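# Pair matching socks flat in basket, leave others

## Task

Work out which two of the four socks match and place both in the basket lying flat, one on top of the other, lined up toe to toe, heel to heel and cuff to cuff. Leave the two remaining socks on the table, not paired with each other and kept away from the matched pair.

## Robot and tools

Robot: two arms. left_arm carries a left hand and sits on the +y side; right_arm carries a right hand on the -y side. Calibrated bases are left_arm at (+0.009, +0.235, 0) m and right_arm at (+0.037, -0.346, 0) m, each turned very slightly about z. A two-camera stand is fixed behind the arms.

Scene frame: origin at table-top height, halfway between the nominal bases; +x points out over the table, +z up. Positions in results are in metres in this frame. The 'left' and 'right' arm names do not correspond to image sides.

Hand point: a spot 0.15 m out from the wrist mount along the fingers and 0.05 m in front of the palm. Its +z runs along the straight fingers, +y comes out of the palm, and +x lies across the palm; for the right hand +x points away from the thumb, for the left hand toward it. Straight fingers extend 0.06 to 0.07 m past the point and sit 0.06 m behind it along -y. A wrist bracket on the little-finger side can strike things.

One row = 28 numbers, each in [-1, 1], always for both arms: left_arm dx, dy, dz, rx, ry, rz; then left hand little, ring, middle, index, thumb_bend, thumb_turn, force_limit, speed; then the same 14 for right_arm. The six pose numbers are offsets, not poses: they are measured from that arm's Hand target as it stood when the action or move began, along that Hand target's own axes. 1.0 equals 0.6 m of travel or 180 degrees; rx, ry, rz form a single rotation vector. Every row within one action or move counts from that same starting target, so sending an offset again moves further. All six zero re-requests the current Hand target.

Hand numbers are absolute targets: +1 open/straight, -1 closed. thumb_turn -1 puts the thumb opposite the fingers, +1 beside the palm. force_limit maps -1 to about 0 N and +1 to 10 N at the fingertip (15 N for the two thumb motors). speed rises from near zero at -1 to full at +0.48 and above. Nothing means 'unchanged': to keep a hand as is, resend the eight numbers last sent for it (or, before any, its hand_measured plus hand_force_limit and hand_speed). For a soft grip close at speed -0.94 or lower. Thumb in front plus fingers grasp items about 0.035 to 0.065 m thick. To loosen, send targets more open than hand_measured; to grip harder, raise force_limit and send a more closed target.

Tools:
- execute_actions(actions, cameras): actions is a list of actions, each a list of up to 15 rows (one per 1/30 s step; a short list repeats its last row to fill 0.5 s). An empty list returns camera images; otherwise images come only when cameras names them ('all', a list of names, or []).
- move(target, speed, blend, blocking, cameras): target is one row or a list of up to 15 rows, all offsets from the same Hand targets. speed is the path top speed in m/s, 0.002 to 4.3, default 0.25 (turn rate up to twice that in rad/s), one value or one per target. blend in metres rounds corners between listed targets; 0 stops at each. Paths are straight, end together, take at least 0.5 s and are cut off after 10 s. They do not avoid obstacles or the other arm. blocking=false returns after about 0.5 s while motion continues.
- wait(seconds 0 to 10, cameras): lets time pass holding the last commands.
- stop(cameras): brakes a running move.
- zoom_image(camera, region [x0, y0, x1, y1] in pixels, at most 504 by 504): enlarges part of the newest image from cam_high, cam_left_wrist or cam_right_wrist (all 672x504).
- show_instructions(): shows the reference pages.
- finished_scene(scene=1): ends the scene permanently.

Results: for each arm, end_effector_position and end_effector_quat_wxyz (scene frame), Hand target (the last commanded pose after clipping; the next offsets start here), joint positions, velocities and torques, motor temperatures, and hand_measured, hand_stopped_by (moving, target, force, stalled, fault) and hand_load_n in the same six-motor order. A load dropping near 0 means the grip was lost. A move adds a 'move:' line: done, off_target, moving, held or fault, plus limits=paced (pose clipped) or limits=held (steps withheld). done means within 10 mm and 2 degrees; neither done nor off_target tells you whether contact happened.

Behaviour to expect: the hand often rests 1 to 3 cm (sometimes 5 cm) short, usually low, of its target; resend the gap as an offset. Commanded orientation is clipped to 40 degrees from the measured one each step. Fast moves overshoot and strike harder; targets far past a contact press harder. Avoid paths passing near an arm's own base (go around it). Once blocked, an arm keeps pushing until commanded back beyond its hand point.

Avoid: any sock falling or being left off the table (task fails); hard hits on the table, basket or fixed items; the two arms pressing on each other or one hand closing on the other's fingers; dropping or flinging socks; excessive finger force. Motors heat when holding loads, stretched out or straining; at 85 °C a MOTOR HOT line appears and at 100 °C the arm drops and faults for 30 to 60 s or more. Loose objects may be nudged occasionally, so check with cameras before finishing.

Each tool is called as name([rows], argument=value, ...), one row to a line, values as JSON.

Reference images:

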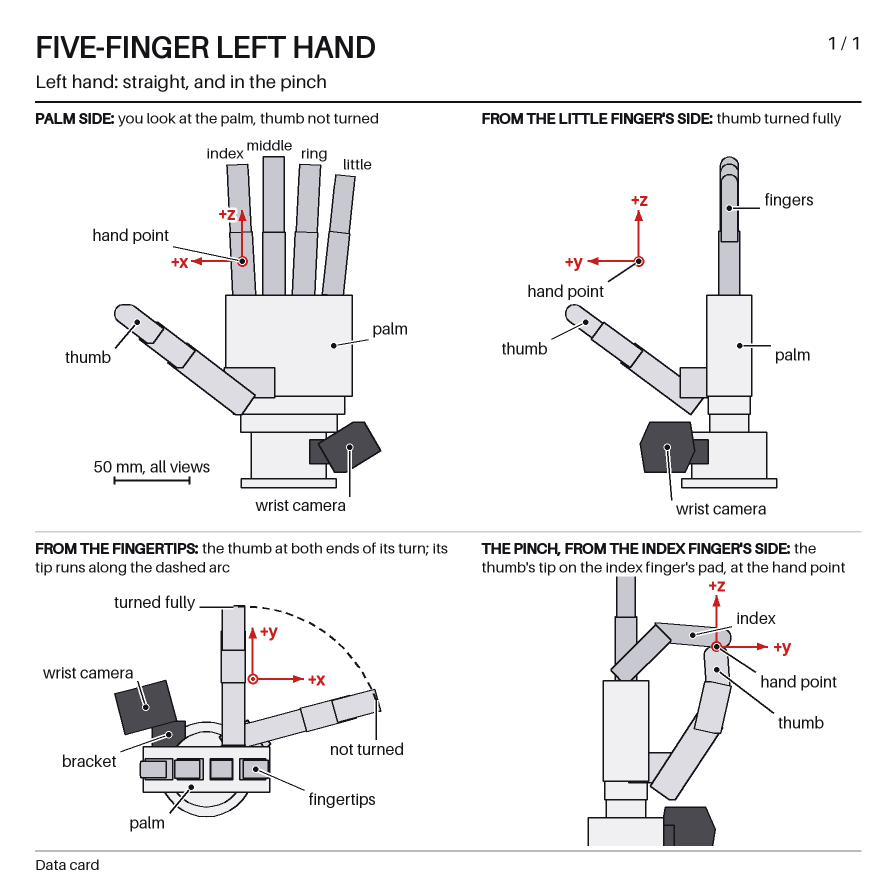

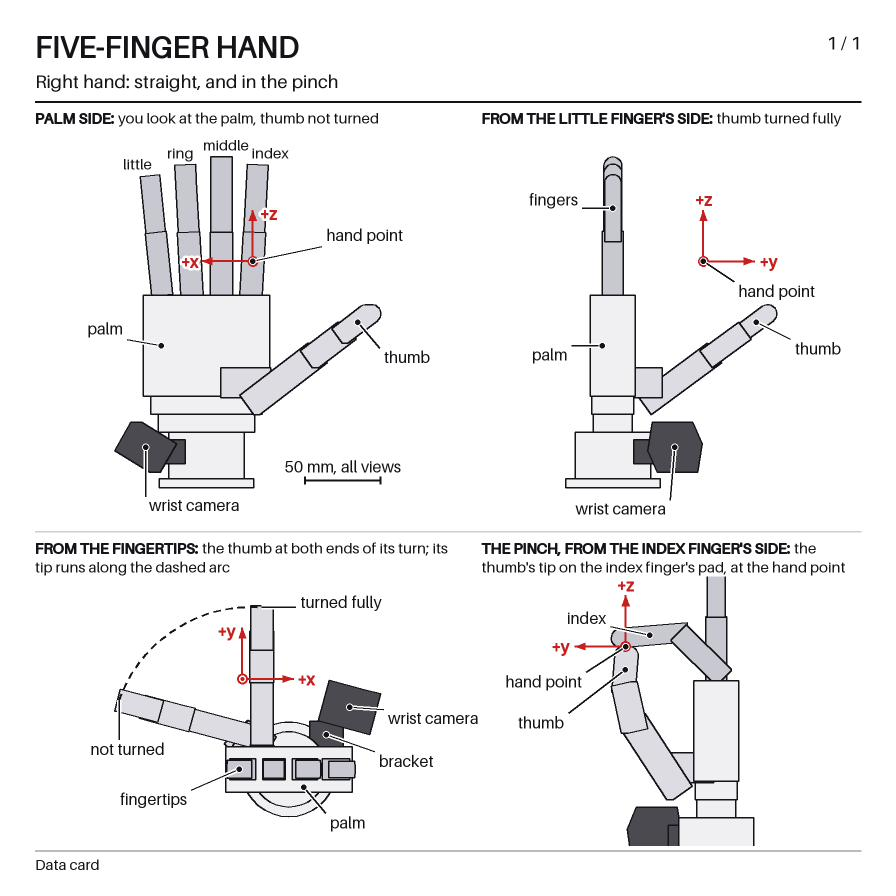

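## Session

execute_actions(actions=[])

Scene clock: 0.00 s.
left_arm: end_effector_position=(+0.4605, +0.2777, +0.1042) hand_measured=(+1.000, +1.000, +1.000, +1.000, +1.000, +1.000) hand_load_n=(+0.0, +0.0, +0.0, +0.0, +0.0, +0.0) hand_stopped_by=(target, target, target, target, target, target) hand_force_limit=0.00 hand_speed=-0.80 end_effector_quat_wxyz=(+0.290, -0.415, +0.862, +0.020) | right_arm: end_effector_position=(+0.3129, -0.1868, +0.2600) hand_measured=(+1.000, +1.000, +1.000, +1.000, +1.000, +1.000) hand_load_n=(+0.0, +0.0, +0.0, +0.0, +0.0, +0.0) hand_stopped_by=(target, target, target, target, target, target) hand_force_limit=0.00 hand_speed=-0.80 end_effector_quat_wxyz=(-0.121, +0.897, +0.424, -0.025)
Joint positions: left_arm=[-0.027 1.42 0.998 -0.638 -0.312 0.69] | right_arm=[0.634 1.215 1.291 -1.663 -0.247 -1.876]
Joint velocities: within noise
Joint torques (N m): no reading
Motor temperatures (°C): left_arm=[24 25 25 28 25 24] | right_arm=[24 24 28 24 24 25]
Heat: left arm: hottest wrist pitch 28 °C; right arm: hottest elbow 28 °C.
Hand target: left_arm +0.4738, +0.2769, +0.1198; +0.307, -0.416, +0.856, +0.011 | right_arm +0.3181, -0.1833, +0.2709; -0.123, +0.897, +0.425, -0.010

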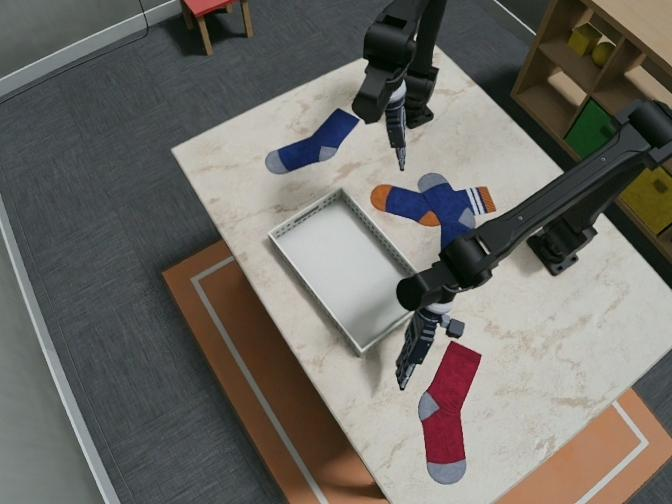

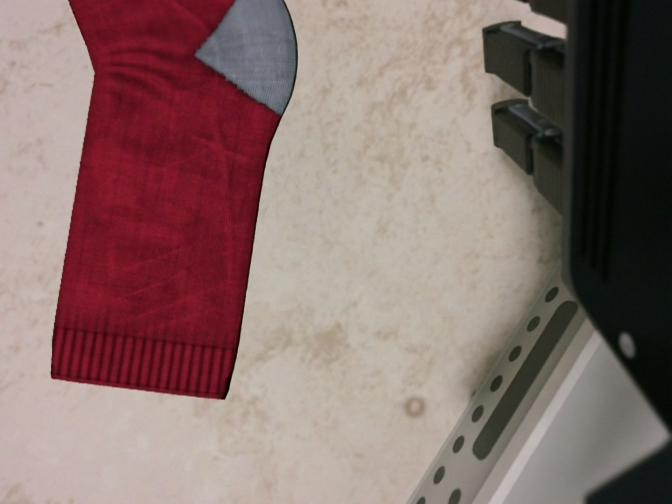

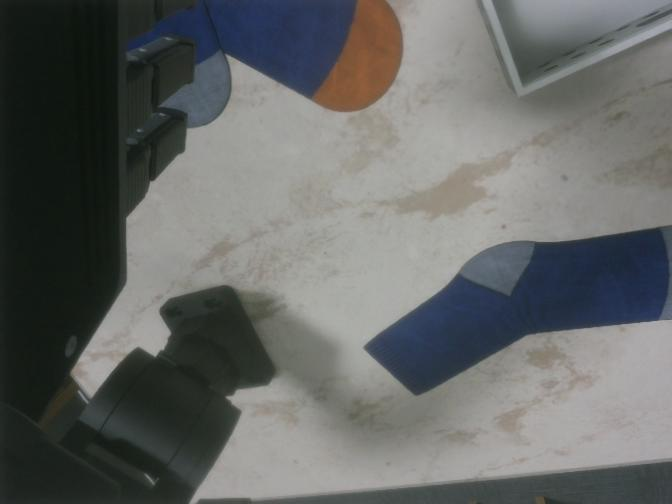

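zoom_image(camera="cam_high", region=[340, 130, 520, 270])

zoom_image(camera="cam_high", region=[240, 80, 440, 230])

zoom_image(camera="cam_right_wrist", region=[350, 200, 672, 420])

Scaled by 2.800.

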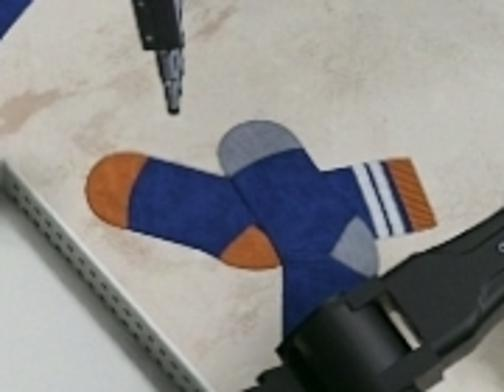

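Scaled by 2.520.

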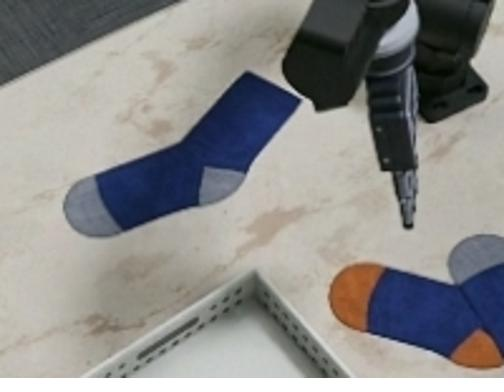

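Scaled by 1.565.

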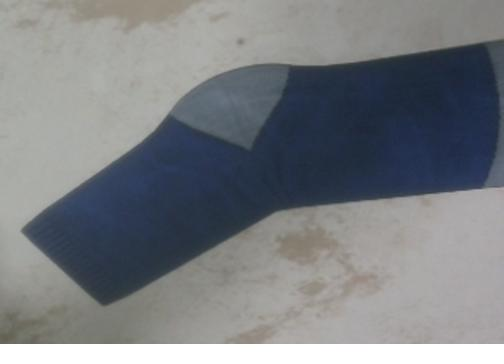

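move(target=[-0.0317,0.195,-0.2415,0,0,0,1,1,1,1,1,1,0,-0.8, 0,0,0,0,0,0,1,1,1,1,1,1,0,-0.8], cameras=["all"])

Scene clock: 3.07 s.
left_arm: end_effector_position=(+0.3261, +0.3247, +0.2238) hand_measured=(+1.000, +1.000, +1.000, +1.000, +1.000, +1.000) hand_load_n=(+0.0, +0.0, +0.0, +0.0, +0.0, +0.0) hand_stopped_by=(target, target, target, target, target, target) hand_force_limit=0.00 hand_speed=-0.80 end_effector_quat_wxyz=(+0.314, -0.420, +0.851, +0.005) | right_arm: end_effector_position=(+0.3129, -0.1868, +0.2600) hand_measured=(+1.000, +1.000, +1.000, +1.000, +1.000, +1.000) hand_load_n=(+0.0, +0.0, +0.0, +0.0, +0.0, +0.0) hand_stopped_by=(target, target, target, target, target, target) hand_force_limit=0.00 hand_speed=-0.80 end_effector_quat_wxyz=(-0.121, +0.897, +0.424, -0.025)
Joint positions: left_arm=[0.115 0.924 0.922 -0.968 -0.234 0.802] | right_arm=[0.634 1.215 1.291 -1.663 -0.247 -1.876]
Joint torques (N m): left_arm=[0.26 -2.73 10.02 1.28 -0.21 0.14] | right_arm=[0.91 -4.25 8.99 0.39 -0.28 -0.03]
Heat: left arm: hottest wrist pitch 28 °C; right arm: hottest elbow 28 °C.
Hand target: left_arm +0.3238, +0.3272, +0.2198; +0.307, -0.416, +0.856, +0.011 | right_arm +0.3181, -0.1833, +0.2709; -0.123, +0.897, +0.425, -0.010
Off the commanded pose: left_arm 0.005 m, 1 deg | right_arm 0.013 m, 2 deg.
move: off_target (right_arm)

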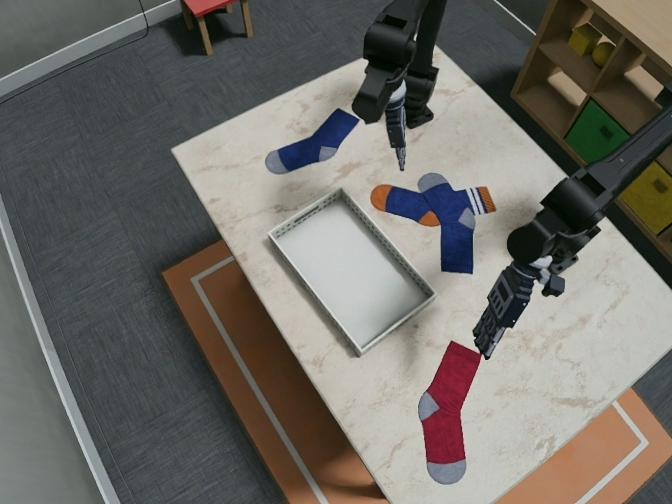

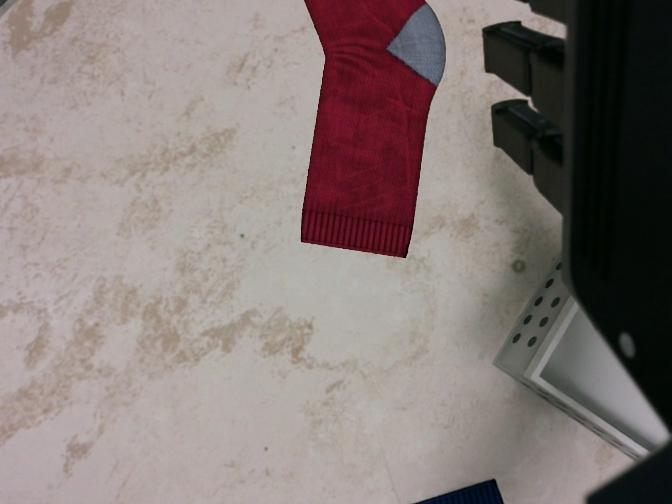

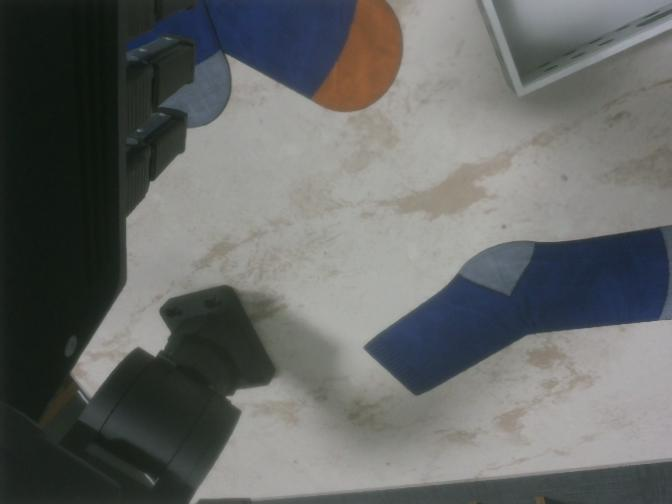

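zoom_image(camera="cam_high", region=[360, 160, 510, 285])

zoom_image(camera="cam_high", region=[250, 170, 450, 370])

Scaled by 3.360.

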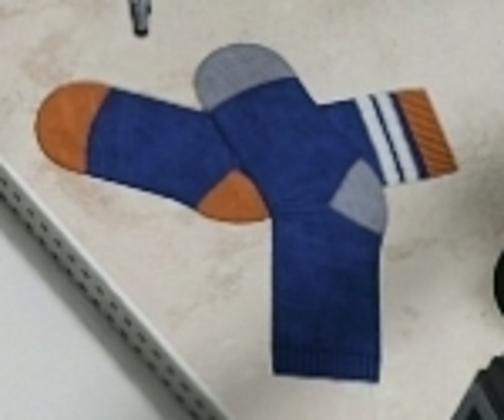

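Scaled by 2.520.

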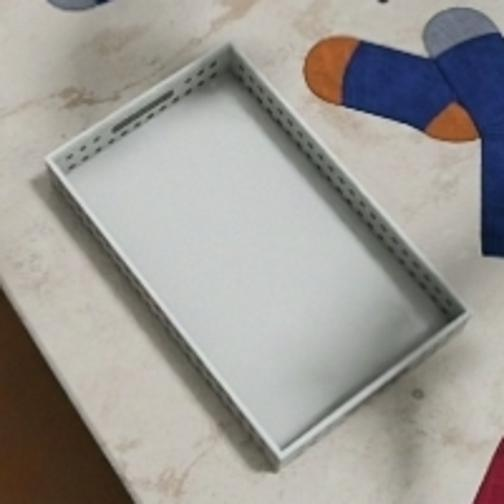

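move(target=[0,0,0,0,0,0,1,1,1,1,1,1,0,-0.8, -0.3505,0.4245,-0.0112,-0.0664,0.0782,0.7766,1,1,1,1,1,-1,0,0], cameras=["all"], speed=0.3)

Scene clock: 10.30 s.
left_arm: end_effector_position=(+0.3261, +0.3248, +0.2239) hand_measured=(+1.000, +1.000, +1.000, +1.000, +1.000, +1.000) hand_load_n=(+0.0, +0.0, +0.0, +0.0, +0.0, +0.0) hand_stopped_by=(target, target, target, target, target, target) hand_force_limit=0.00 hand_speed=-0.80 end_effector_quat_wxyz=(+0.314, -0.420, +0.851, +0.006) | right_arm: end_effector_position=(+0.3597, -0.4912, +0.1878) hand_measured=(+1.000, +1.000, +1.000, +1.000, +1.000, -1.000) hand_load_n=(+0.0, +0.0, +0.0, +0.0, +0.0, +0.0) hand_stopped_by=(target, target, target, target, target, target) hand_force_limit=0.00 hand_speed=0.00 end_effector_quat_wxyz=(+0.008, +0.712, -0.701, -0.028)
Joint positions: left_arm=[0.115 0.924 0.922 -0.968 -0.234 0.803] | right_arm=[-0.373 1.493 1.331 -1.466 -0.004 -0.444]
Joint torques (N m): left_arm=[-0.32 -1.9 9.96 1.26 -0.17 0.19] | right_arm=[0.32 -6.42 10.74 0.7 0.04 0.1]
Heat: left arm: hottest wrist pitch 28 °C; right arm: hottest elbow 29 °C.
Hand target: left_arm +0.3238, +0.3272, +0.2198; +0.307, -0.415, +0.856, +0.011 | right_arm +0.3786, -0.5006, +0.2009; -0.001, +0.707, -0.707, +0.001
Off the commanded pose: left_arm 0.005 m, 1 deg | right_arm 0.025 m, 3 deg.
move: off_target (right_arm)

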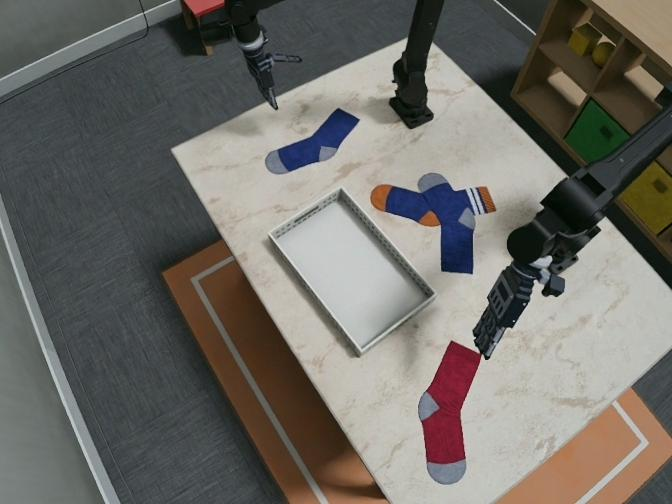

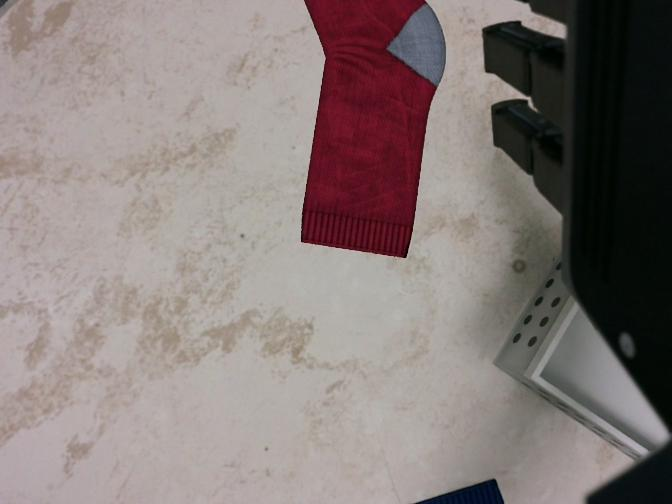

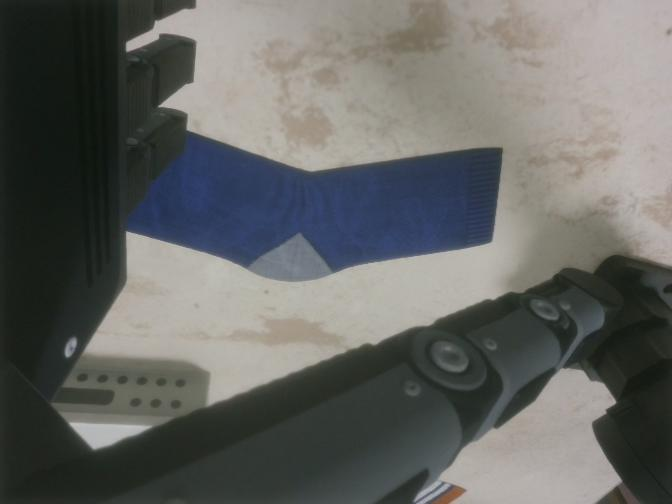

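move(target=[0,0,0,0,0,0,1,1,1,1,1,1,0,-0.8, 0,0,0,0,0,0,0,0,0,0,0.3,-1,0,0], cameras=["cam_right_wrist","cam_high"], speed=0.3)

Scene clock: 11.87 s.
left_arm: end_effector_position=(+0.3261, +0.3248, +0.2239) hand_measured=(+1.000, +1.000, +1.000, +1.000, +1.000, +1.000) hand_load_n=(+0.0, -0.5, +0.0, +0.0, +0.0, +0.0) hand_stopped_by=(target, target, target, target, target, target) hand_force_limit=0.00 hand_speed=-0.80 end_effector_quat_wxyz=(+0.314, -0.420, +0.851, +0.006) | right_arm: end_effector_position=(+0.3598, -0.4911, +0.1878) hand_measured=(+0.000, +0.000, +0.000, +0.000, +0.300, -1.000) hand_load_n=(+0.0, +0.0, +0.0, +0.0, +0.0, +0.0) hand_stopped_by=(target, target, target, target, target, target) hand_force_limit=0.00 hand_speed=0.00 end_effector_quat_wxyz=(+0.008, +0.712, -0.702, -0.028)
Joint positions: left_arm=[0.115 0.924 0.922 -0.968 -0.234 0.803] | right_arm=[-0.373 1.493 1.331 -1.466 -0.004 -0.443]
Joint torques (N m): left_arm=[0.15 -2.08 10.03 1.33 -0.18 0.11] | right_arm=[0.5 -7 10.65 0.59 0.11 0.09]
Heat: left arm: hottest wrist pitch 28 °C; right arm: hottest elbow 29 °C.
Hand target: left_arm +0.3238, +0.3272, +0.2198; +0.307, -0.415, +0.856, +0.011 | right_arm +0.3786, -0.5005, +0.2009; -0.001, +0.707, -0.707, +0.000
Off the commanded pose: left_arm 0.005 m, 1 deg | right_arm 0.025 m, 3 deg.
move: off_target (right_arm)
Images, in order (width x height): cam_high 672x504, cam_right_wrist 672x504.

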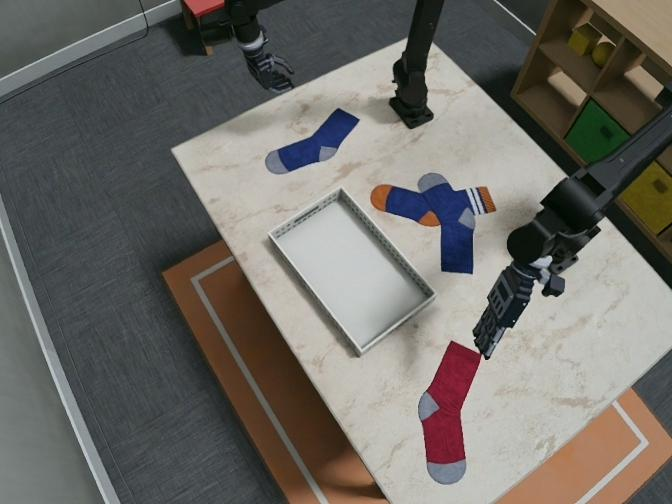

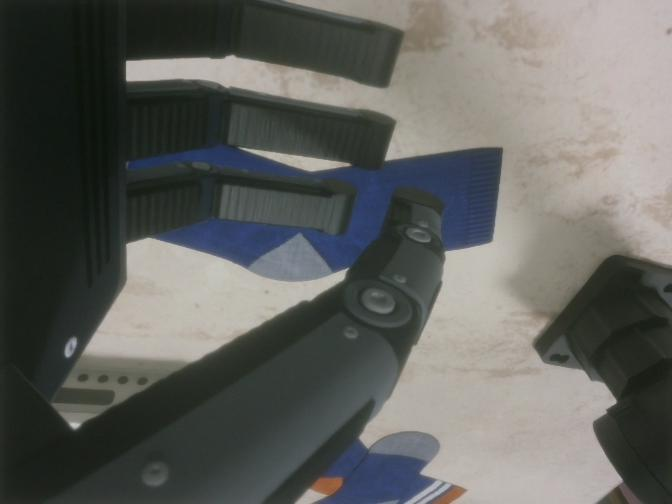

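move(target=[0,0,0,0,0,0,1,1,1,1,1,1,0,-0.8, 0,0,0,0,0,0,-0.3,-0.3,-0.3,-0.3,0.0,-1,-0.6,-0.6], cameras=["cam_right_wrist"], speed=0.3)

Scene clock: 12.60 s.
left_arm: end_effector_position=(+0.3261, +0.3248, +0.2239) hand_measured=(+1.000, +1.000, +1.000, +1.000, +1.000, +1.000) hand_load_n=(+0.0, +0.0, +0.0, +0.0, +0.0, +0.0) hand_stopped_by=(target, target, target, target, target, target) hand_force_limit=0.00 hand_speed=-0.80 end_effector_quat_wxyz=(+0.314, -0.420, +0.851, +0.006) | right_arm: end_effector_position=(+0.3598, -0.4911, +0.1878) hand_measured=(-0.300, -0.300, -0.250, -0.288, +0.156, -1.000) hand_load_n=(+0.0, +0.0, +5.0, +5.5, +7.0, -2.0) hand_stopped_by=(target, target, force, force, force, target) hand_force_limit=-0.60 hand_speed=-0.60 end_effector_quat_wxyz=(+0.008, +0.712, -0.702, -0.028)
Joint positions: left_arm=[0.115 0.924 0.922 -0.968 -0.234 0.803] | right_arm=[-0.373 1.493 1.331 -1.466 -0.004 -0.443]
Joint torques (N m): left_arm=[-0.38 -2.26 9.89 1.26 -0.19 0.16] | right_arm=[0.38 -6.59 10.78 0.73 0.09 0.07]
Heat: left arm: hottest wrist pitch 28 °C; right arm: hottest elbow 29 °C.
Hand target: left_arm +0.3238, +0.3272, +0.2198; +0.307, -0.415, +0.856, +0.011 | right_arm +0.3786, -0.5005, +0.2009; -0.001, +0.708, -0.707, +0.000
Off the commanded pose: left_arm 0.005 m, 1 deg | right_arm 0.025 m, 3 deg.
move: off_target (right_arm)
Images, in order (width x height): cam_right_wrist 672x504.

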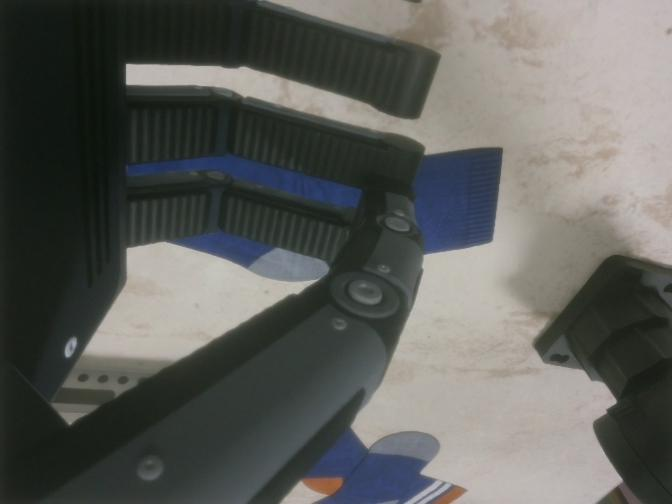

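move(target=[0,0,0,0,0,0,1,1,1,1,1,1,0,-0.8, -0.151,-0.152,0.143,0,0,0,0.3,0.3,0.3,0.3,0.15,-1,-0.6,-0.2], cameras=["cam_high","cam_right_wrist"], speed=0.2)

Scene clock: 15.60 s.
left_arm: end_effector_position=(+0.3261, +0.3248, +0.2239) hand_measured=(+1.000, +1.000, +1.000, +1.000, +1.000, +1.000) hand_load_n=(+0.0, +0.0, +0.0, +0.0, +0.0, +0.0) hand_stopped_by=(target, target, target, target, target, target) hand_force_limit=0.00 hand_speed=-0.80 end_effector_quat_wxyz=(+0.314, -0.420, +0.851, +0.006) | right_arm: end_effector_position=(+0.4467, -0.4057, +0.1014) hand_measured=(+0.300, +0.300, +0.300, +0.300, +0.154, -1.000) hand_load_n=(+0.0, +0.0, +0.0, +0.0, +0.0, +0.0) hand_stopped_by=(target, target, target, target, force, target) hand_force_limit=-0.60 hand_speed=-0.20 end_effector_quat_wxyz=(+0.016, +0.711, -0.702, -0.027)
Joint positions: left_arm=[0.115 0.924 0.922 -0.968 -0.234 0.803] | right_arm=[-0.133 1.699 1.344 -1.279 -0.004 -0.201]
Joint torques (N m): left_arm=[0.15 -2.55 10 1.33 -0.16 0.13] | right_arm=[0.73 -9.23 10.09 0.69 0.09 0.12]
Heat: left arm: hottest wrist pitch 28 °C; right arm: hottest elbow 30 °C.
Hand target: left_arm +0.3238, +0.3272, +0.2198; +0.307, -0.415, +0.856, +0.011 | right_arm +0.4697, -0.4097, +0.1151; -0.001, +0.708, -0.707, +0.000
Off the commanded pose: left_arm 0.005 m, 1 deg | right_arm 0.027 m, 4 deg.
move: off_target (right_arm)
Images, in order (width x height): cam_high 672x504, cam_right_wrist 672x504.

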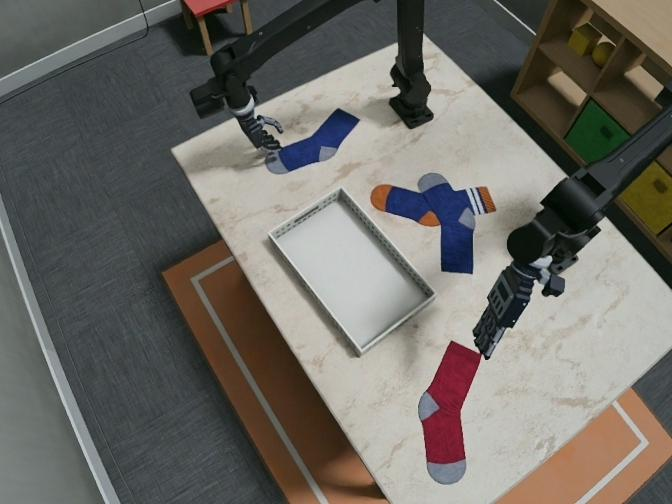

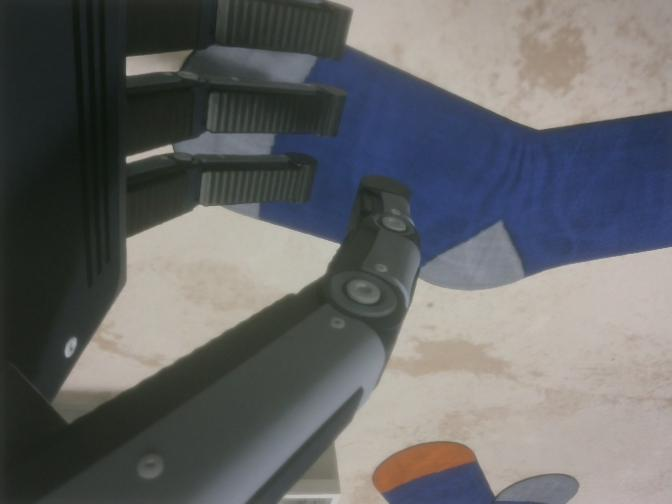

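move(target=[0,0,0,0,0,0,1,1,1,1,1,1,0,-0.8, -0.033,-0.058,0.033,0.389,0,0,1,1,0.3,0.3,0.15,-1,-0.6,-0.2], cameras=["cam_high","cam_right_wrist"], speed=0.2)

Scene clock: 19.90 s.
left_arm: end_effector_position=(+0.3261, +0.3248, +0.2239) hand_measured=(+1.000, +1.000, +1.000, +1.000, +1.000, +1.000) hand_load_n=(+0.0, +0.0, +0.0, +0.0, +0.0, +0.0) hand_stopped_by=(target, target, target, target, target, target) hand_force_limit=0.00 hand_speed=-0.80 end_effector_quat_wxyz=(+0.314, -0.420, +0.851, +0.006) | right_arm: end_effector_position=(+0.5004, -0.3855, +0.0914) hand_measured=(+1.000, +1.000, +0.300, +0.300, +0.154, -1.000) hand_load_n=(+0.0, +0.0, +0.0, +0.0, +0.0, +0.0) hand_stopped_by=(target, target, target, target, force, target) hand_force_limit=-0.60 hand_speed=-0.20 end_effector_quat_wxyz=(-0.400, +0.589, -0.578, +0.399)
Joint positions: left_arm=[0.115 0.924 0.922 -0.968 -0.234 0.803] | right_arm=[-0.173 1.259 0.488 0.392 -0.221 -0.095]
Joint torques (N m): left_arm=[0.32 -1.73 9.89 1.37 -0.16 0.17] | right_arm=[-0.15 -3.19 6.38 3.54 -0.29 0.05]
Heat: left arm: hottest wrist pitch 28 °C; right arm: hottest elbow 30 °C.
Hand target: left_arm +0.3238, +0.3272, +0.2198; +0.307, -0.415, +0.856, +0.011 | right_arm +0.5045, -0.3900, +0.0954; -0.406, +0.579, -0.579, +0.406
Off the commanded pose: left_arm 0.005 m, 1 deg | right_arm 0.007 m, 1 deg.
move: done
Images, in order (width x height): cam_high 672x504, cam_right_wrist 672x504.

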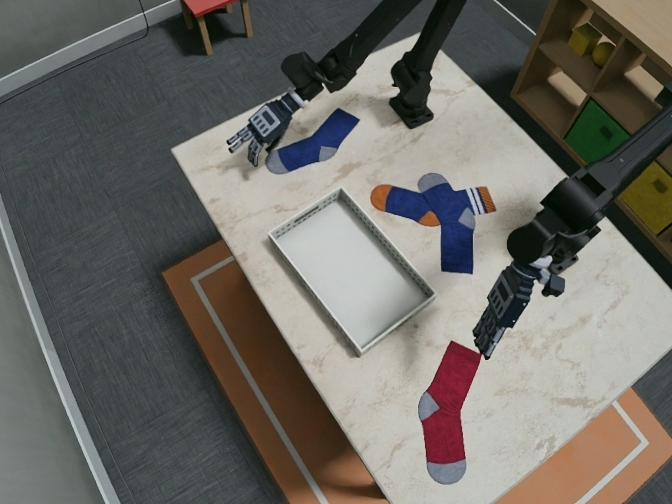

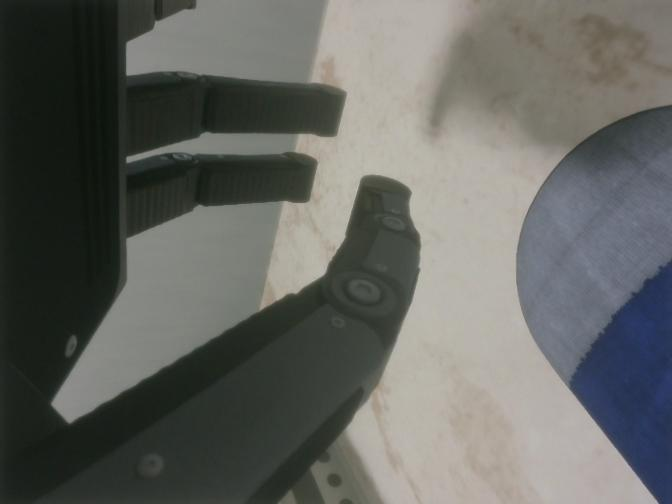

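move(target=[0,0,0,0,0,0,1,1,1,1,1,1,0,-0.8, -0.025,0.0783,0.0284,0,0,0,1,1,0.3,0.3,0.15,-1,-0.6,-0.2], cameras=["cam_high","cam_right_wrist"], speed=0.1)

Scene clock: 22.30 s.
left_arm: end_effector_position=(+0.3261, +0.3248, +0.2239) hand_measured=(+1.000, +1.000, +1.000, +1.000, +1.000, +1.000) hand_load_n=(+0.0, +0.0, -0.5, +0.0, +0.0, +0.0) hand_stopped_by=(target, target, target, target, target, target) hand_force_limit=0.00 hand_speed=-0.80 end_effector_quat_wxyz=(+0.314, -0.420, +0.851, +0.006) | right_arm: end_effector_position=(+0.4991, -0.3779, +0.0388) hand_measured=(+1.000, +1.000, +0.300, +0.300, +0.154, -1.000) hand_load_n=(+0.0, +0.0, +0.0, +0.0, +0.0, +0.0) hand_stopped_by=(target, target, target, target, force, target) hand_force_limit=-0.60 hand_speed=-0.20 end_effector_quat_wxyz=(-0.397, +0.585, -0.584, +0.399)
Joint positions: left_arm=[0.115 0.924 0.922 -0.968 -0.234 0.803] | right_arm=[-0.145 1.427 0.428 0.616 -0.184 -0.078]
Joint torques (N m): left_arm=[-0.15 -2.43 9.92 1.31 -0.16 0.15] | right_arm=[1.26 -4.84 5.14 3.33 -0.01 0.07]
Heat: left arm: hottest wrist pitch 28 °C; right arm: hottest elbow 30 °C.
Hand target: left_arm +0.3238, +0.3272, +0.2198; +0.307, -0.415, +0.856, +0.011 | right_arm +0.5045, -0.3750, +0.0455; -0.406, +0.579, -0.579, +0.406
Off the commanded pose: left_arm 0.005 m, 1 deg | right_arm 0.009 m, 2 deg.
move: done
Images, in order (width x height): cam_high 672x504, cam_right_wrist 672x504.

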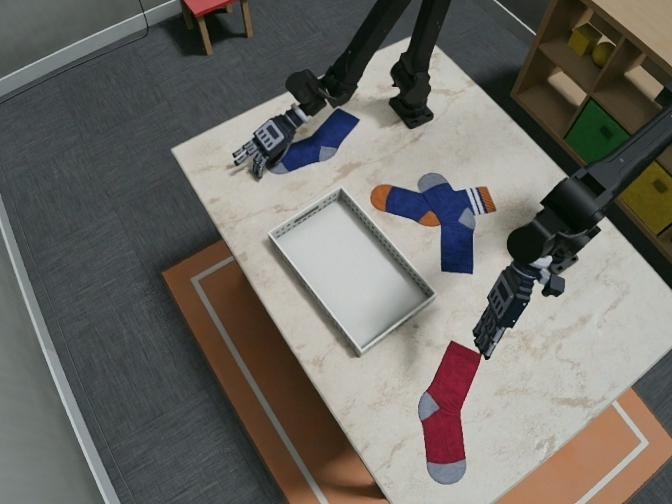

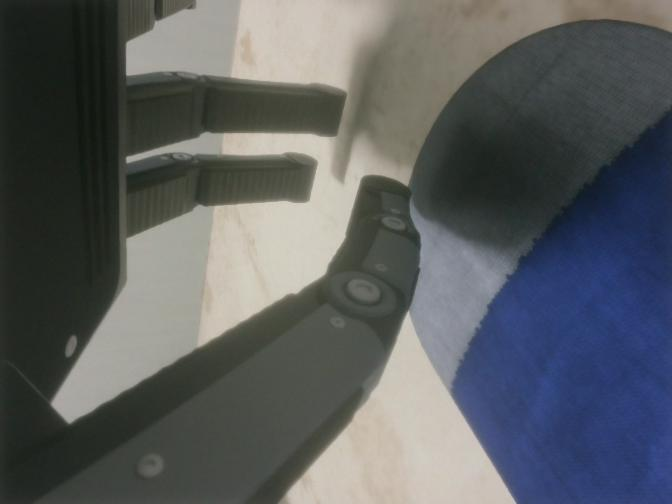

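move(target=[0,0,0,0,0,0,1,1,1,1,1,1,0,-0.8, 0,0.0392,0.0142,0,0,0,1,1,0.3,0.3,0.15,-1,-0.6,-0.2], cameras=["cam_high","cam_right_wrist"], speed=0.05)

Scene clock: 23.43 s.
left_arm: end_effector_position=(+0.3261, +0.3248, +0.2239) hand_measured=(+1.000, +1.000, +1.000, +1.000, +1.000, +1.000) hand_load_n=(+0.0, +0.0, +0.0, +0.0, +0.0, +0.0) hand_stopped_by=(target, target, target, target, target, target) hand_force_limit=0.00 hand_speed=-0.80 end_effector_quat_wxyz=(+0.314, -0.420, +0.851, +0.006) | right_arm: end_effector_position=(+0.5070, -0.3794, +0.0278) hand_measured=(+1.000, +1.000, +0.300, +0.300, +0.154, -1.000) hand_load_n=(+0.0, +0.0, -0.5, +0.0, +0.0, +0.0) hand_stopped_by=(target, target, target, target, force, target) hand_force_limit=-0.60 hand_speed=-0.20 end_effector_quat_wxyz=(-0.406, +0.578, -0.575, +0.412)
Joint positions: left_arm=[0.115 0.924 0.922 -0.968 -0.234 0.803] | right_arm=[-0.145 1.509 0.421 0.745 -0.184 -0.075]
Joint torques (N m): left_arm=[-0.03 -1.85 9.83 1.37 -0.17 0.17] | right_arm=[1.49 -3.02 3.82 2.85 0.04 0.03]
Heat: left arm: hottest wrist pitch 28 °C; right arm: hottest elbow 30 °C.
Hand target: left_arm +0.3238, +0.3272, +0.2198; +0.307, -0.415, +0.856, +0.011 | right_arm +0.5045, -0.3749, +0.0204; -0.406, +0.579, -0.579, +0.406
Off the commanded pose: left_arm 0.005 m, 1 deg | right_arm 0.009 m, 1 deg.
move: done
Images, in order (width x height): cam_high 672x504, cam_right_wrist 672x504.

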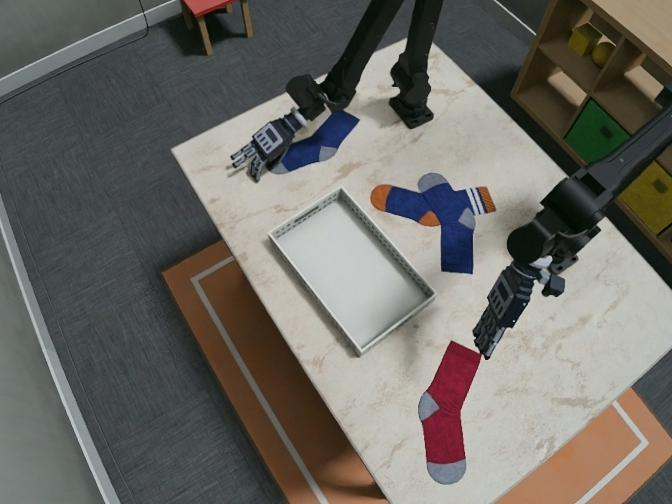

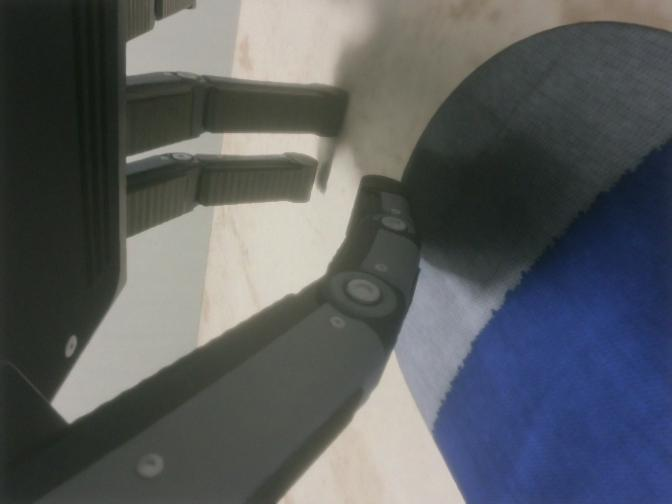

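move(target=[0,0,0,0,0,0,1,1,1,1,1,1,0,-0.8, 0,0.0114,-0.0400,0,0,0,1,1,0.3,0.3,0.15,-1,-0.6,-0.2], cameras=["cam_right_wrist"], speed=0.05)

Scene clock: 24.47 s.
left_arm: end_effector_position=(+0.3261, +0.3248, +0.2239) hand_measured=(+1.000, +1.000, +1.000, +1.000, +1.000, +1.000) hand_load_n=(+0.0, +0.0, +0.0, +0.0, +0.0, +0.0) hand_stopped_by=(target, target, target, target, target, target) hand_force_limit=0.00 hand_speed=-0.80 end_effector_quat_wxyz=(+0.314, -0.420, +0.851, +0.006) | right_arm: end_effector_position=(+0.4861, -0.3737, +0.0269) hand_measured=(+1.000, +1.000, +0.300, +0.300, +0.154, -1.000) hand_load_n=(+0.0, +0.0, +1.5, +0.0, +0.0, +0.0) hand_stopped_by=(target, target, target, target, force, target) hand_force_limit=-0.60 hand_speed=-0.20 end_effector_quat_wxyz=(-0.408, +0.580, -0.574, +0.410)
Joint positions: left_arm=[0.115 0.924 0.922 -0.968 -0.234 0.803] | right_arm=[-0.145 1.468 0.364 0.76 -0.192 -0.075]
Joint torques (N m): left_arm=[0.26 -2.78 9.85 1.33 -0.14 0.17] | right_arm=[0.15 -3.96 3.29 2.39 -0.29 0.04]
Heat: left arm: hottest wrist pitch 28 °C; right arm: hottest elbow 30 °C.
Hand target: left_arm +0.3238, +0.3272, +0.2198; +0.307, -0.415, +0.856, +0.011 | right_arm +0.4796, -0.3750, +0.0220; -0.406, +0.579, -0.579, +0.406
Off the commanded pose: left_arm 0.005 m, 1 deg | right_arm 0.008 m, 1 deg.
move: done
Images, in order (width x height): cam_right_wrist 672x504.

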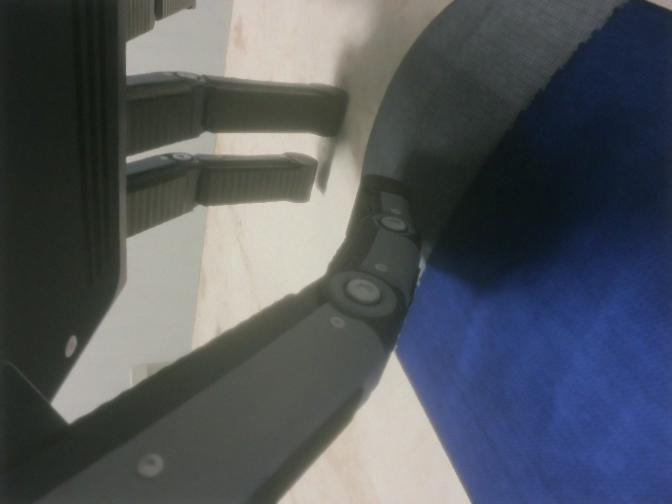

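move(target=[0,0,0,0,0,0,1,1,1,1,1,1,0,-0.8, 0,0.0157,0.0057,0,0,0,1,1,0.3,0.3,0.15,-1,-0.6,-0.2], cameras=["cam_right_wrist"], speed=0.05)

Scene clock: 25.43 s.
left_arm: end_effector_position=(+0.3261, +0.3248, +0.2239) hand_measured=(+1.000, +1.000, +1.000, +1.000, +1.000, +1.000) hand_load_n=(+0.0, +0.0, +0.0, +0.0, +0.0, +0.0) hand_stopped_by=(target, target, target, target, target, target) hand_force_limit=0.00 hand_speed=-0.80 end_effector_quat_wxyz=(+0.314, -0.420, +0.851, +0.006) | right_arm: end_effector_position=(+0.4857, -0.3735, +0.0260) hand_measured=(+1.000, +1.000, +0.300, +0.300, +0.154, -1.000) hand_load_n=(+0.0, +0.0, -1.0, +0.0, +0.5, +0.0) hand_stopped_by=(target, target, target, target, force, target) hand_force_limit=-0.60 hand_speed=-0.20 end_effector_quat_wxyz=(-0.413, +0.577, -0.568, +0.416)
Joint positions: left_arm=[0.115 0.924 0.922 -0.968 -0.234 0.803] | right_arm=[-0.145 1.486 0.352 0.811 -0.193 -0.075]
Joint torques (N m): left_arm=[-0.03 -2.02 10.03 1.25 -0.19 0.13] | right_arm=[0.38 -2.26 3.66 2.41 -0.24 -0.02]
Heat: left arm: hottest wrist pitch 28 °C; right arm: hottest elbow 30 °C.
Hand target: left_arm +0.3238, +0.3272, +0.2198; +0.307, -0.415, +0.856, +0.011 | right_arm +0.4797, -0.3749, +0.0122; -0.406, +0.579, -0.579, +0.406
Off the commanded pose: left_arm 0.005 m, 1 deg | right_arm 0.015 m, 2 deg.
move: off_target (right_arm)
Images, in order (width x height): cam_right_wrist 672x504.

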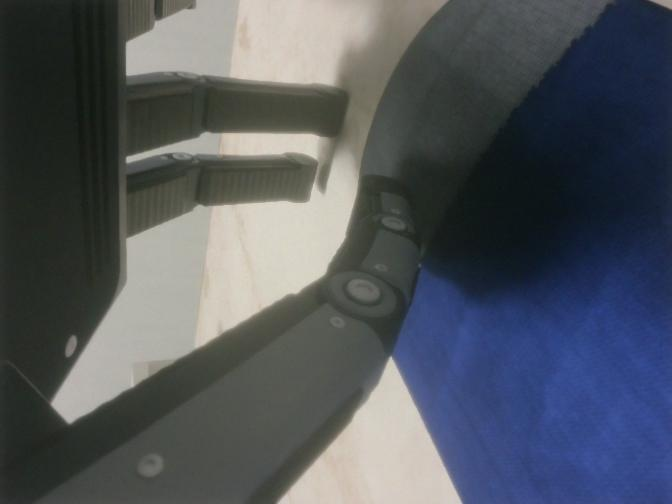

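move(target=[0,0,0,0,0,0,1,1,1,1,1,1,0,-0.8, 0,0,0,0,0,0,1,1,-0.1,-0.1,0.15,-1,-0.5,-0.6], cameras=["cam_right_wrist"], speed=0.05)

Scene clock: 26.30 s.
left_arm: end_effector_position=(+0.3261, +0.3248, +0.2239) hand_measured=(+1.000, +1.000, +1.000, +1.000, +1.000, +1.000) hand_load_n=(+0.0, +0.0, +0.0, +0.0, +0.0, +0.0) hand_stopped_by=(target, target, target, target, target, target) hand_force_limit=0.00 hand_speed=-0.80 end_effector_quat_wxyz=(+0.314, -0.420, +0.851, +0.006) | right_arm: end_effector_position=(+0.4866, -0.3735, +0.0272) hand_measured=(+1.000, +1.000, +0.232, -0.100, +0.154, -1.000) hand_load_n=(+0.0, +0.0, +0.5, +0.0, +0.5, +0.0) hand_stopped_by=(target, target, force, target, force, target) hand_force_limit=-0.50 hand_speed=-0.60 end_effector_quat_wxyz=(-0.415, +0.576, -0.567, +0.418)
Joint positions: left_arm=[0.115 0.924 0.922 -0.968 -0.234 0.803] | right_arm=[-0.145 1.487 0.352 0.818 -0.194 -0.075]
Joint torques (N m): left_arm=[0.21 -2.49 10.1 1.39 -0.19 0.18] | right_arm=[0.15 -1.61 3.49 2.02 -0.2 0.03]
Heat: left arm: hottest wrist pitch 28 °C; right arm: hottest elbow 30 °C.
Hand target: left_arm +0.3238, +0.3272, +0.2198; +0.307, -0.415, +0.856, +0.011 | right_arm +0.4796, -0.3749, +0.0120; -0.406, +0.579, -0.579, +0.406
Off the commanded pose: left_arm 0.005 m, 1 deg | right_arm 0.017 m, 2 deg.
move: off_target (right_arm)
Images, in order (width x height): cam_right_wrist 672x504.

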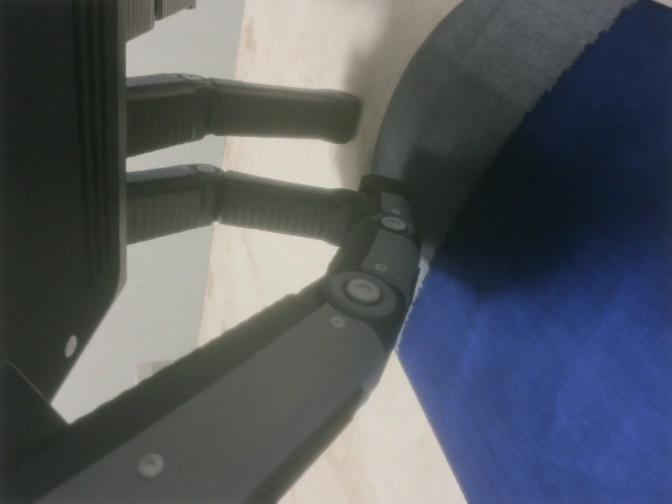

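move(target=[0,0,0,0,0,0,1,1,1,1,1,1,0,-0.8, 0,-0.012,-0.003,-0.02,0,0,1,1,-0.3,-0.3,0.15,-1,-0.3,-0.6], cameras=["cam_right_wrist"], speed=0.05)

Scene clock: 27.70 s.
left_arm: end_effector_position=(+0.3261, +0.3248, +0.2239) hand_measured=(+1.000, +1.000, +1.000, +1.000, +1.000, +1.000) hand_load_n=(+0.0, +0.0, +0.0, +0.0, +0.0, +0.0) hand_stopped_by=(target, target, target, target, target, target) hand_force_limit=0.00 hand_speed=-0.80 end_effector_quat_wxyz=(+0.314, -0.420, +0.851, +0.006) | right_arm: end_effector_position=(+0.4850, -0.3737, +0.0295) hand_measured=(+1.000, +1.000, -0.260, -0.276, +0.156, -1.000) hand_load_n=(+0.0, +0.0, +10.5, +3.0, +2.0, -3.0) hand_stopped_by=(target, target, force, force, force, target) hand_force_limit=-0.30 hand_speed=-0.60 end_effector_quat_wxyz=(-0.401, +0.585, -0.582, +0.399)
Joint positions: left_arm=[0.115 0.924 0.922 -0.968 -0.234 0.803] | right_arm=[-0.145 1.433 0.38 0.677 -0.191 -0.075]
Joint torques (N m): left_arm=[0.09 -2.26 9.96 1.35 -0.18 0.12] | right_arm=[0.44 -3.96 5.05 0.64 0.08 -0.04]
Heat: left arm: hottest wrist pitch 28 °C; right arm: hottest elbow 30 °C.
Hand target: left_arm +0.3238, +0.3272, +0.2198; +0.307, -0.415, +0.856, +0.011 | right_arm +0.4804, -0.3749, +0.0195; -0.388, +0.592, -0.591, +0.387
Off the commanded pose: left_arm 0.005 m, 1 deg | right_arm 0.011 m, 2 deg.
move: off_target (right_arm)
Images, in order (width x height): cam_right_wrist 672x504.

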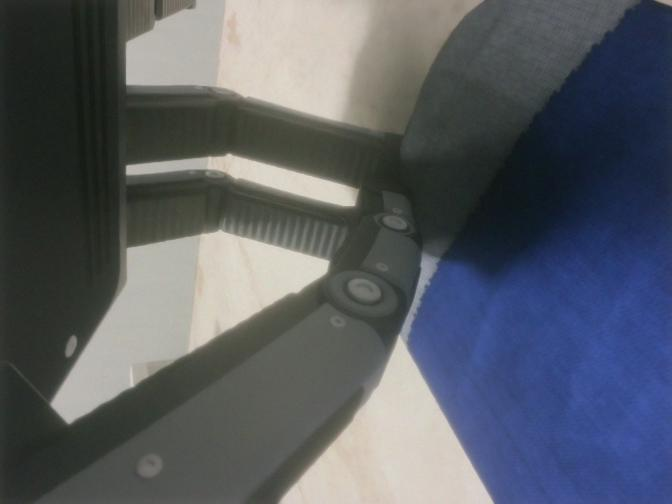

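move(target=[0,0,0,0,0,0,1,1,1,1,1,1,0,-0.8, 0,-0.0611,-0.0266,0,0,0,1,1,-0.3,-0.3,0.15,-1,-0.3,-0.6], cameras=["cam_right_wrist"], speed=0.05)

Scene clock: 29.10 s.
left_arm: end_effector_position=(+0.3261, +0.3248, +0.2239) hand_measured=(+1.000, +1.000, +1.000, +1.000, +1.000, +1.000) hand_load_n=(+0.0, +0.0, +0.0, +0.0, +0.0, +0.0) hand_stopped_by=(target, target, target, target, target, target) hand_force_limit=0.00 hand_speed=-0.80 end_effector_quat_wxyz=(+0.314, -0.420, +0.851, +0.006) | right_arm: end_effector_position=(+0.4640, -0.3699, +0.0420) hand_measured=(+1.000, +1.000, -0.260, -0.276, +0.156, -1.000) hand_load_n=(+0.0, +0.0, +10.0, +3.0, +2.0, -3.0) hand_stopped_by=(target, target, force, force, force, target) hand_force_limit=-0.30 hand_speed=-0.60 end_effector_quat_wxyz=(-0.383, +0.596, -0.599, +0.373)
Joint positions: left_arm=[0.115 0.924 0.922 -0.968 -0.234 0.803] | right_arm=[-0.145 1.291 0.381 0.458 -0.189 -0.075]
Joint torques (N m): left_arm=[0.09 -2.96 10.06 1.4 -0.17 0.17] | right_arm=[0.5 -3.72 8.23 1.68 -0.01 -0.07]
Heat: left arm: hottest wrist pitch 28 °C; right arm: hottest elbow 30 °C.
Hand target: left_arm +0.3238, +0.3272, +0.2198; +0.307, -0.415, +0.856, +0.011 | right_arm +0.4805, -0.3749, +0.0596; -0.388, +0.592, -0.591, +0.387
Off the commanded pose: left_arm 0.005 m, 1 deg | right_arm 0.025 m, 2 deg.
move: off_target (right_arm)
Images, in order (width x height): cam_right_wrist 672x504.

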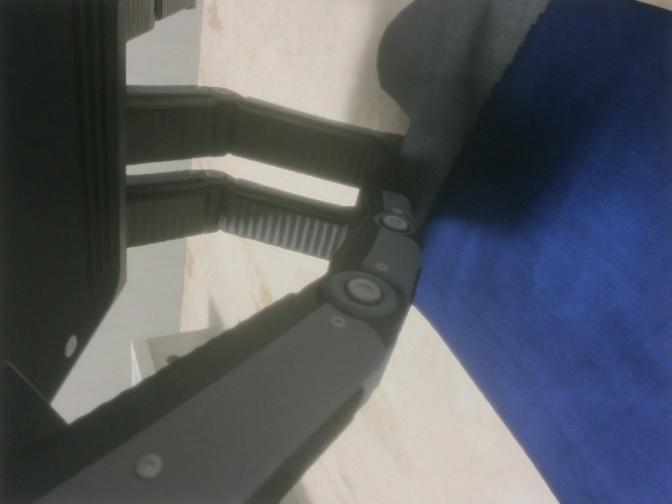

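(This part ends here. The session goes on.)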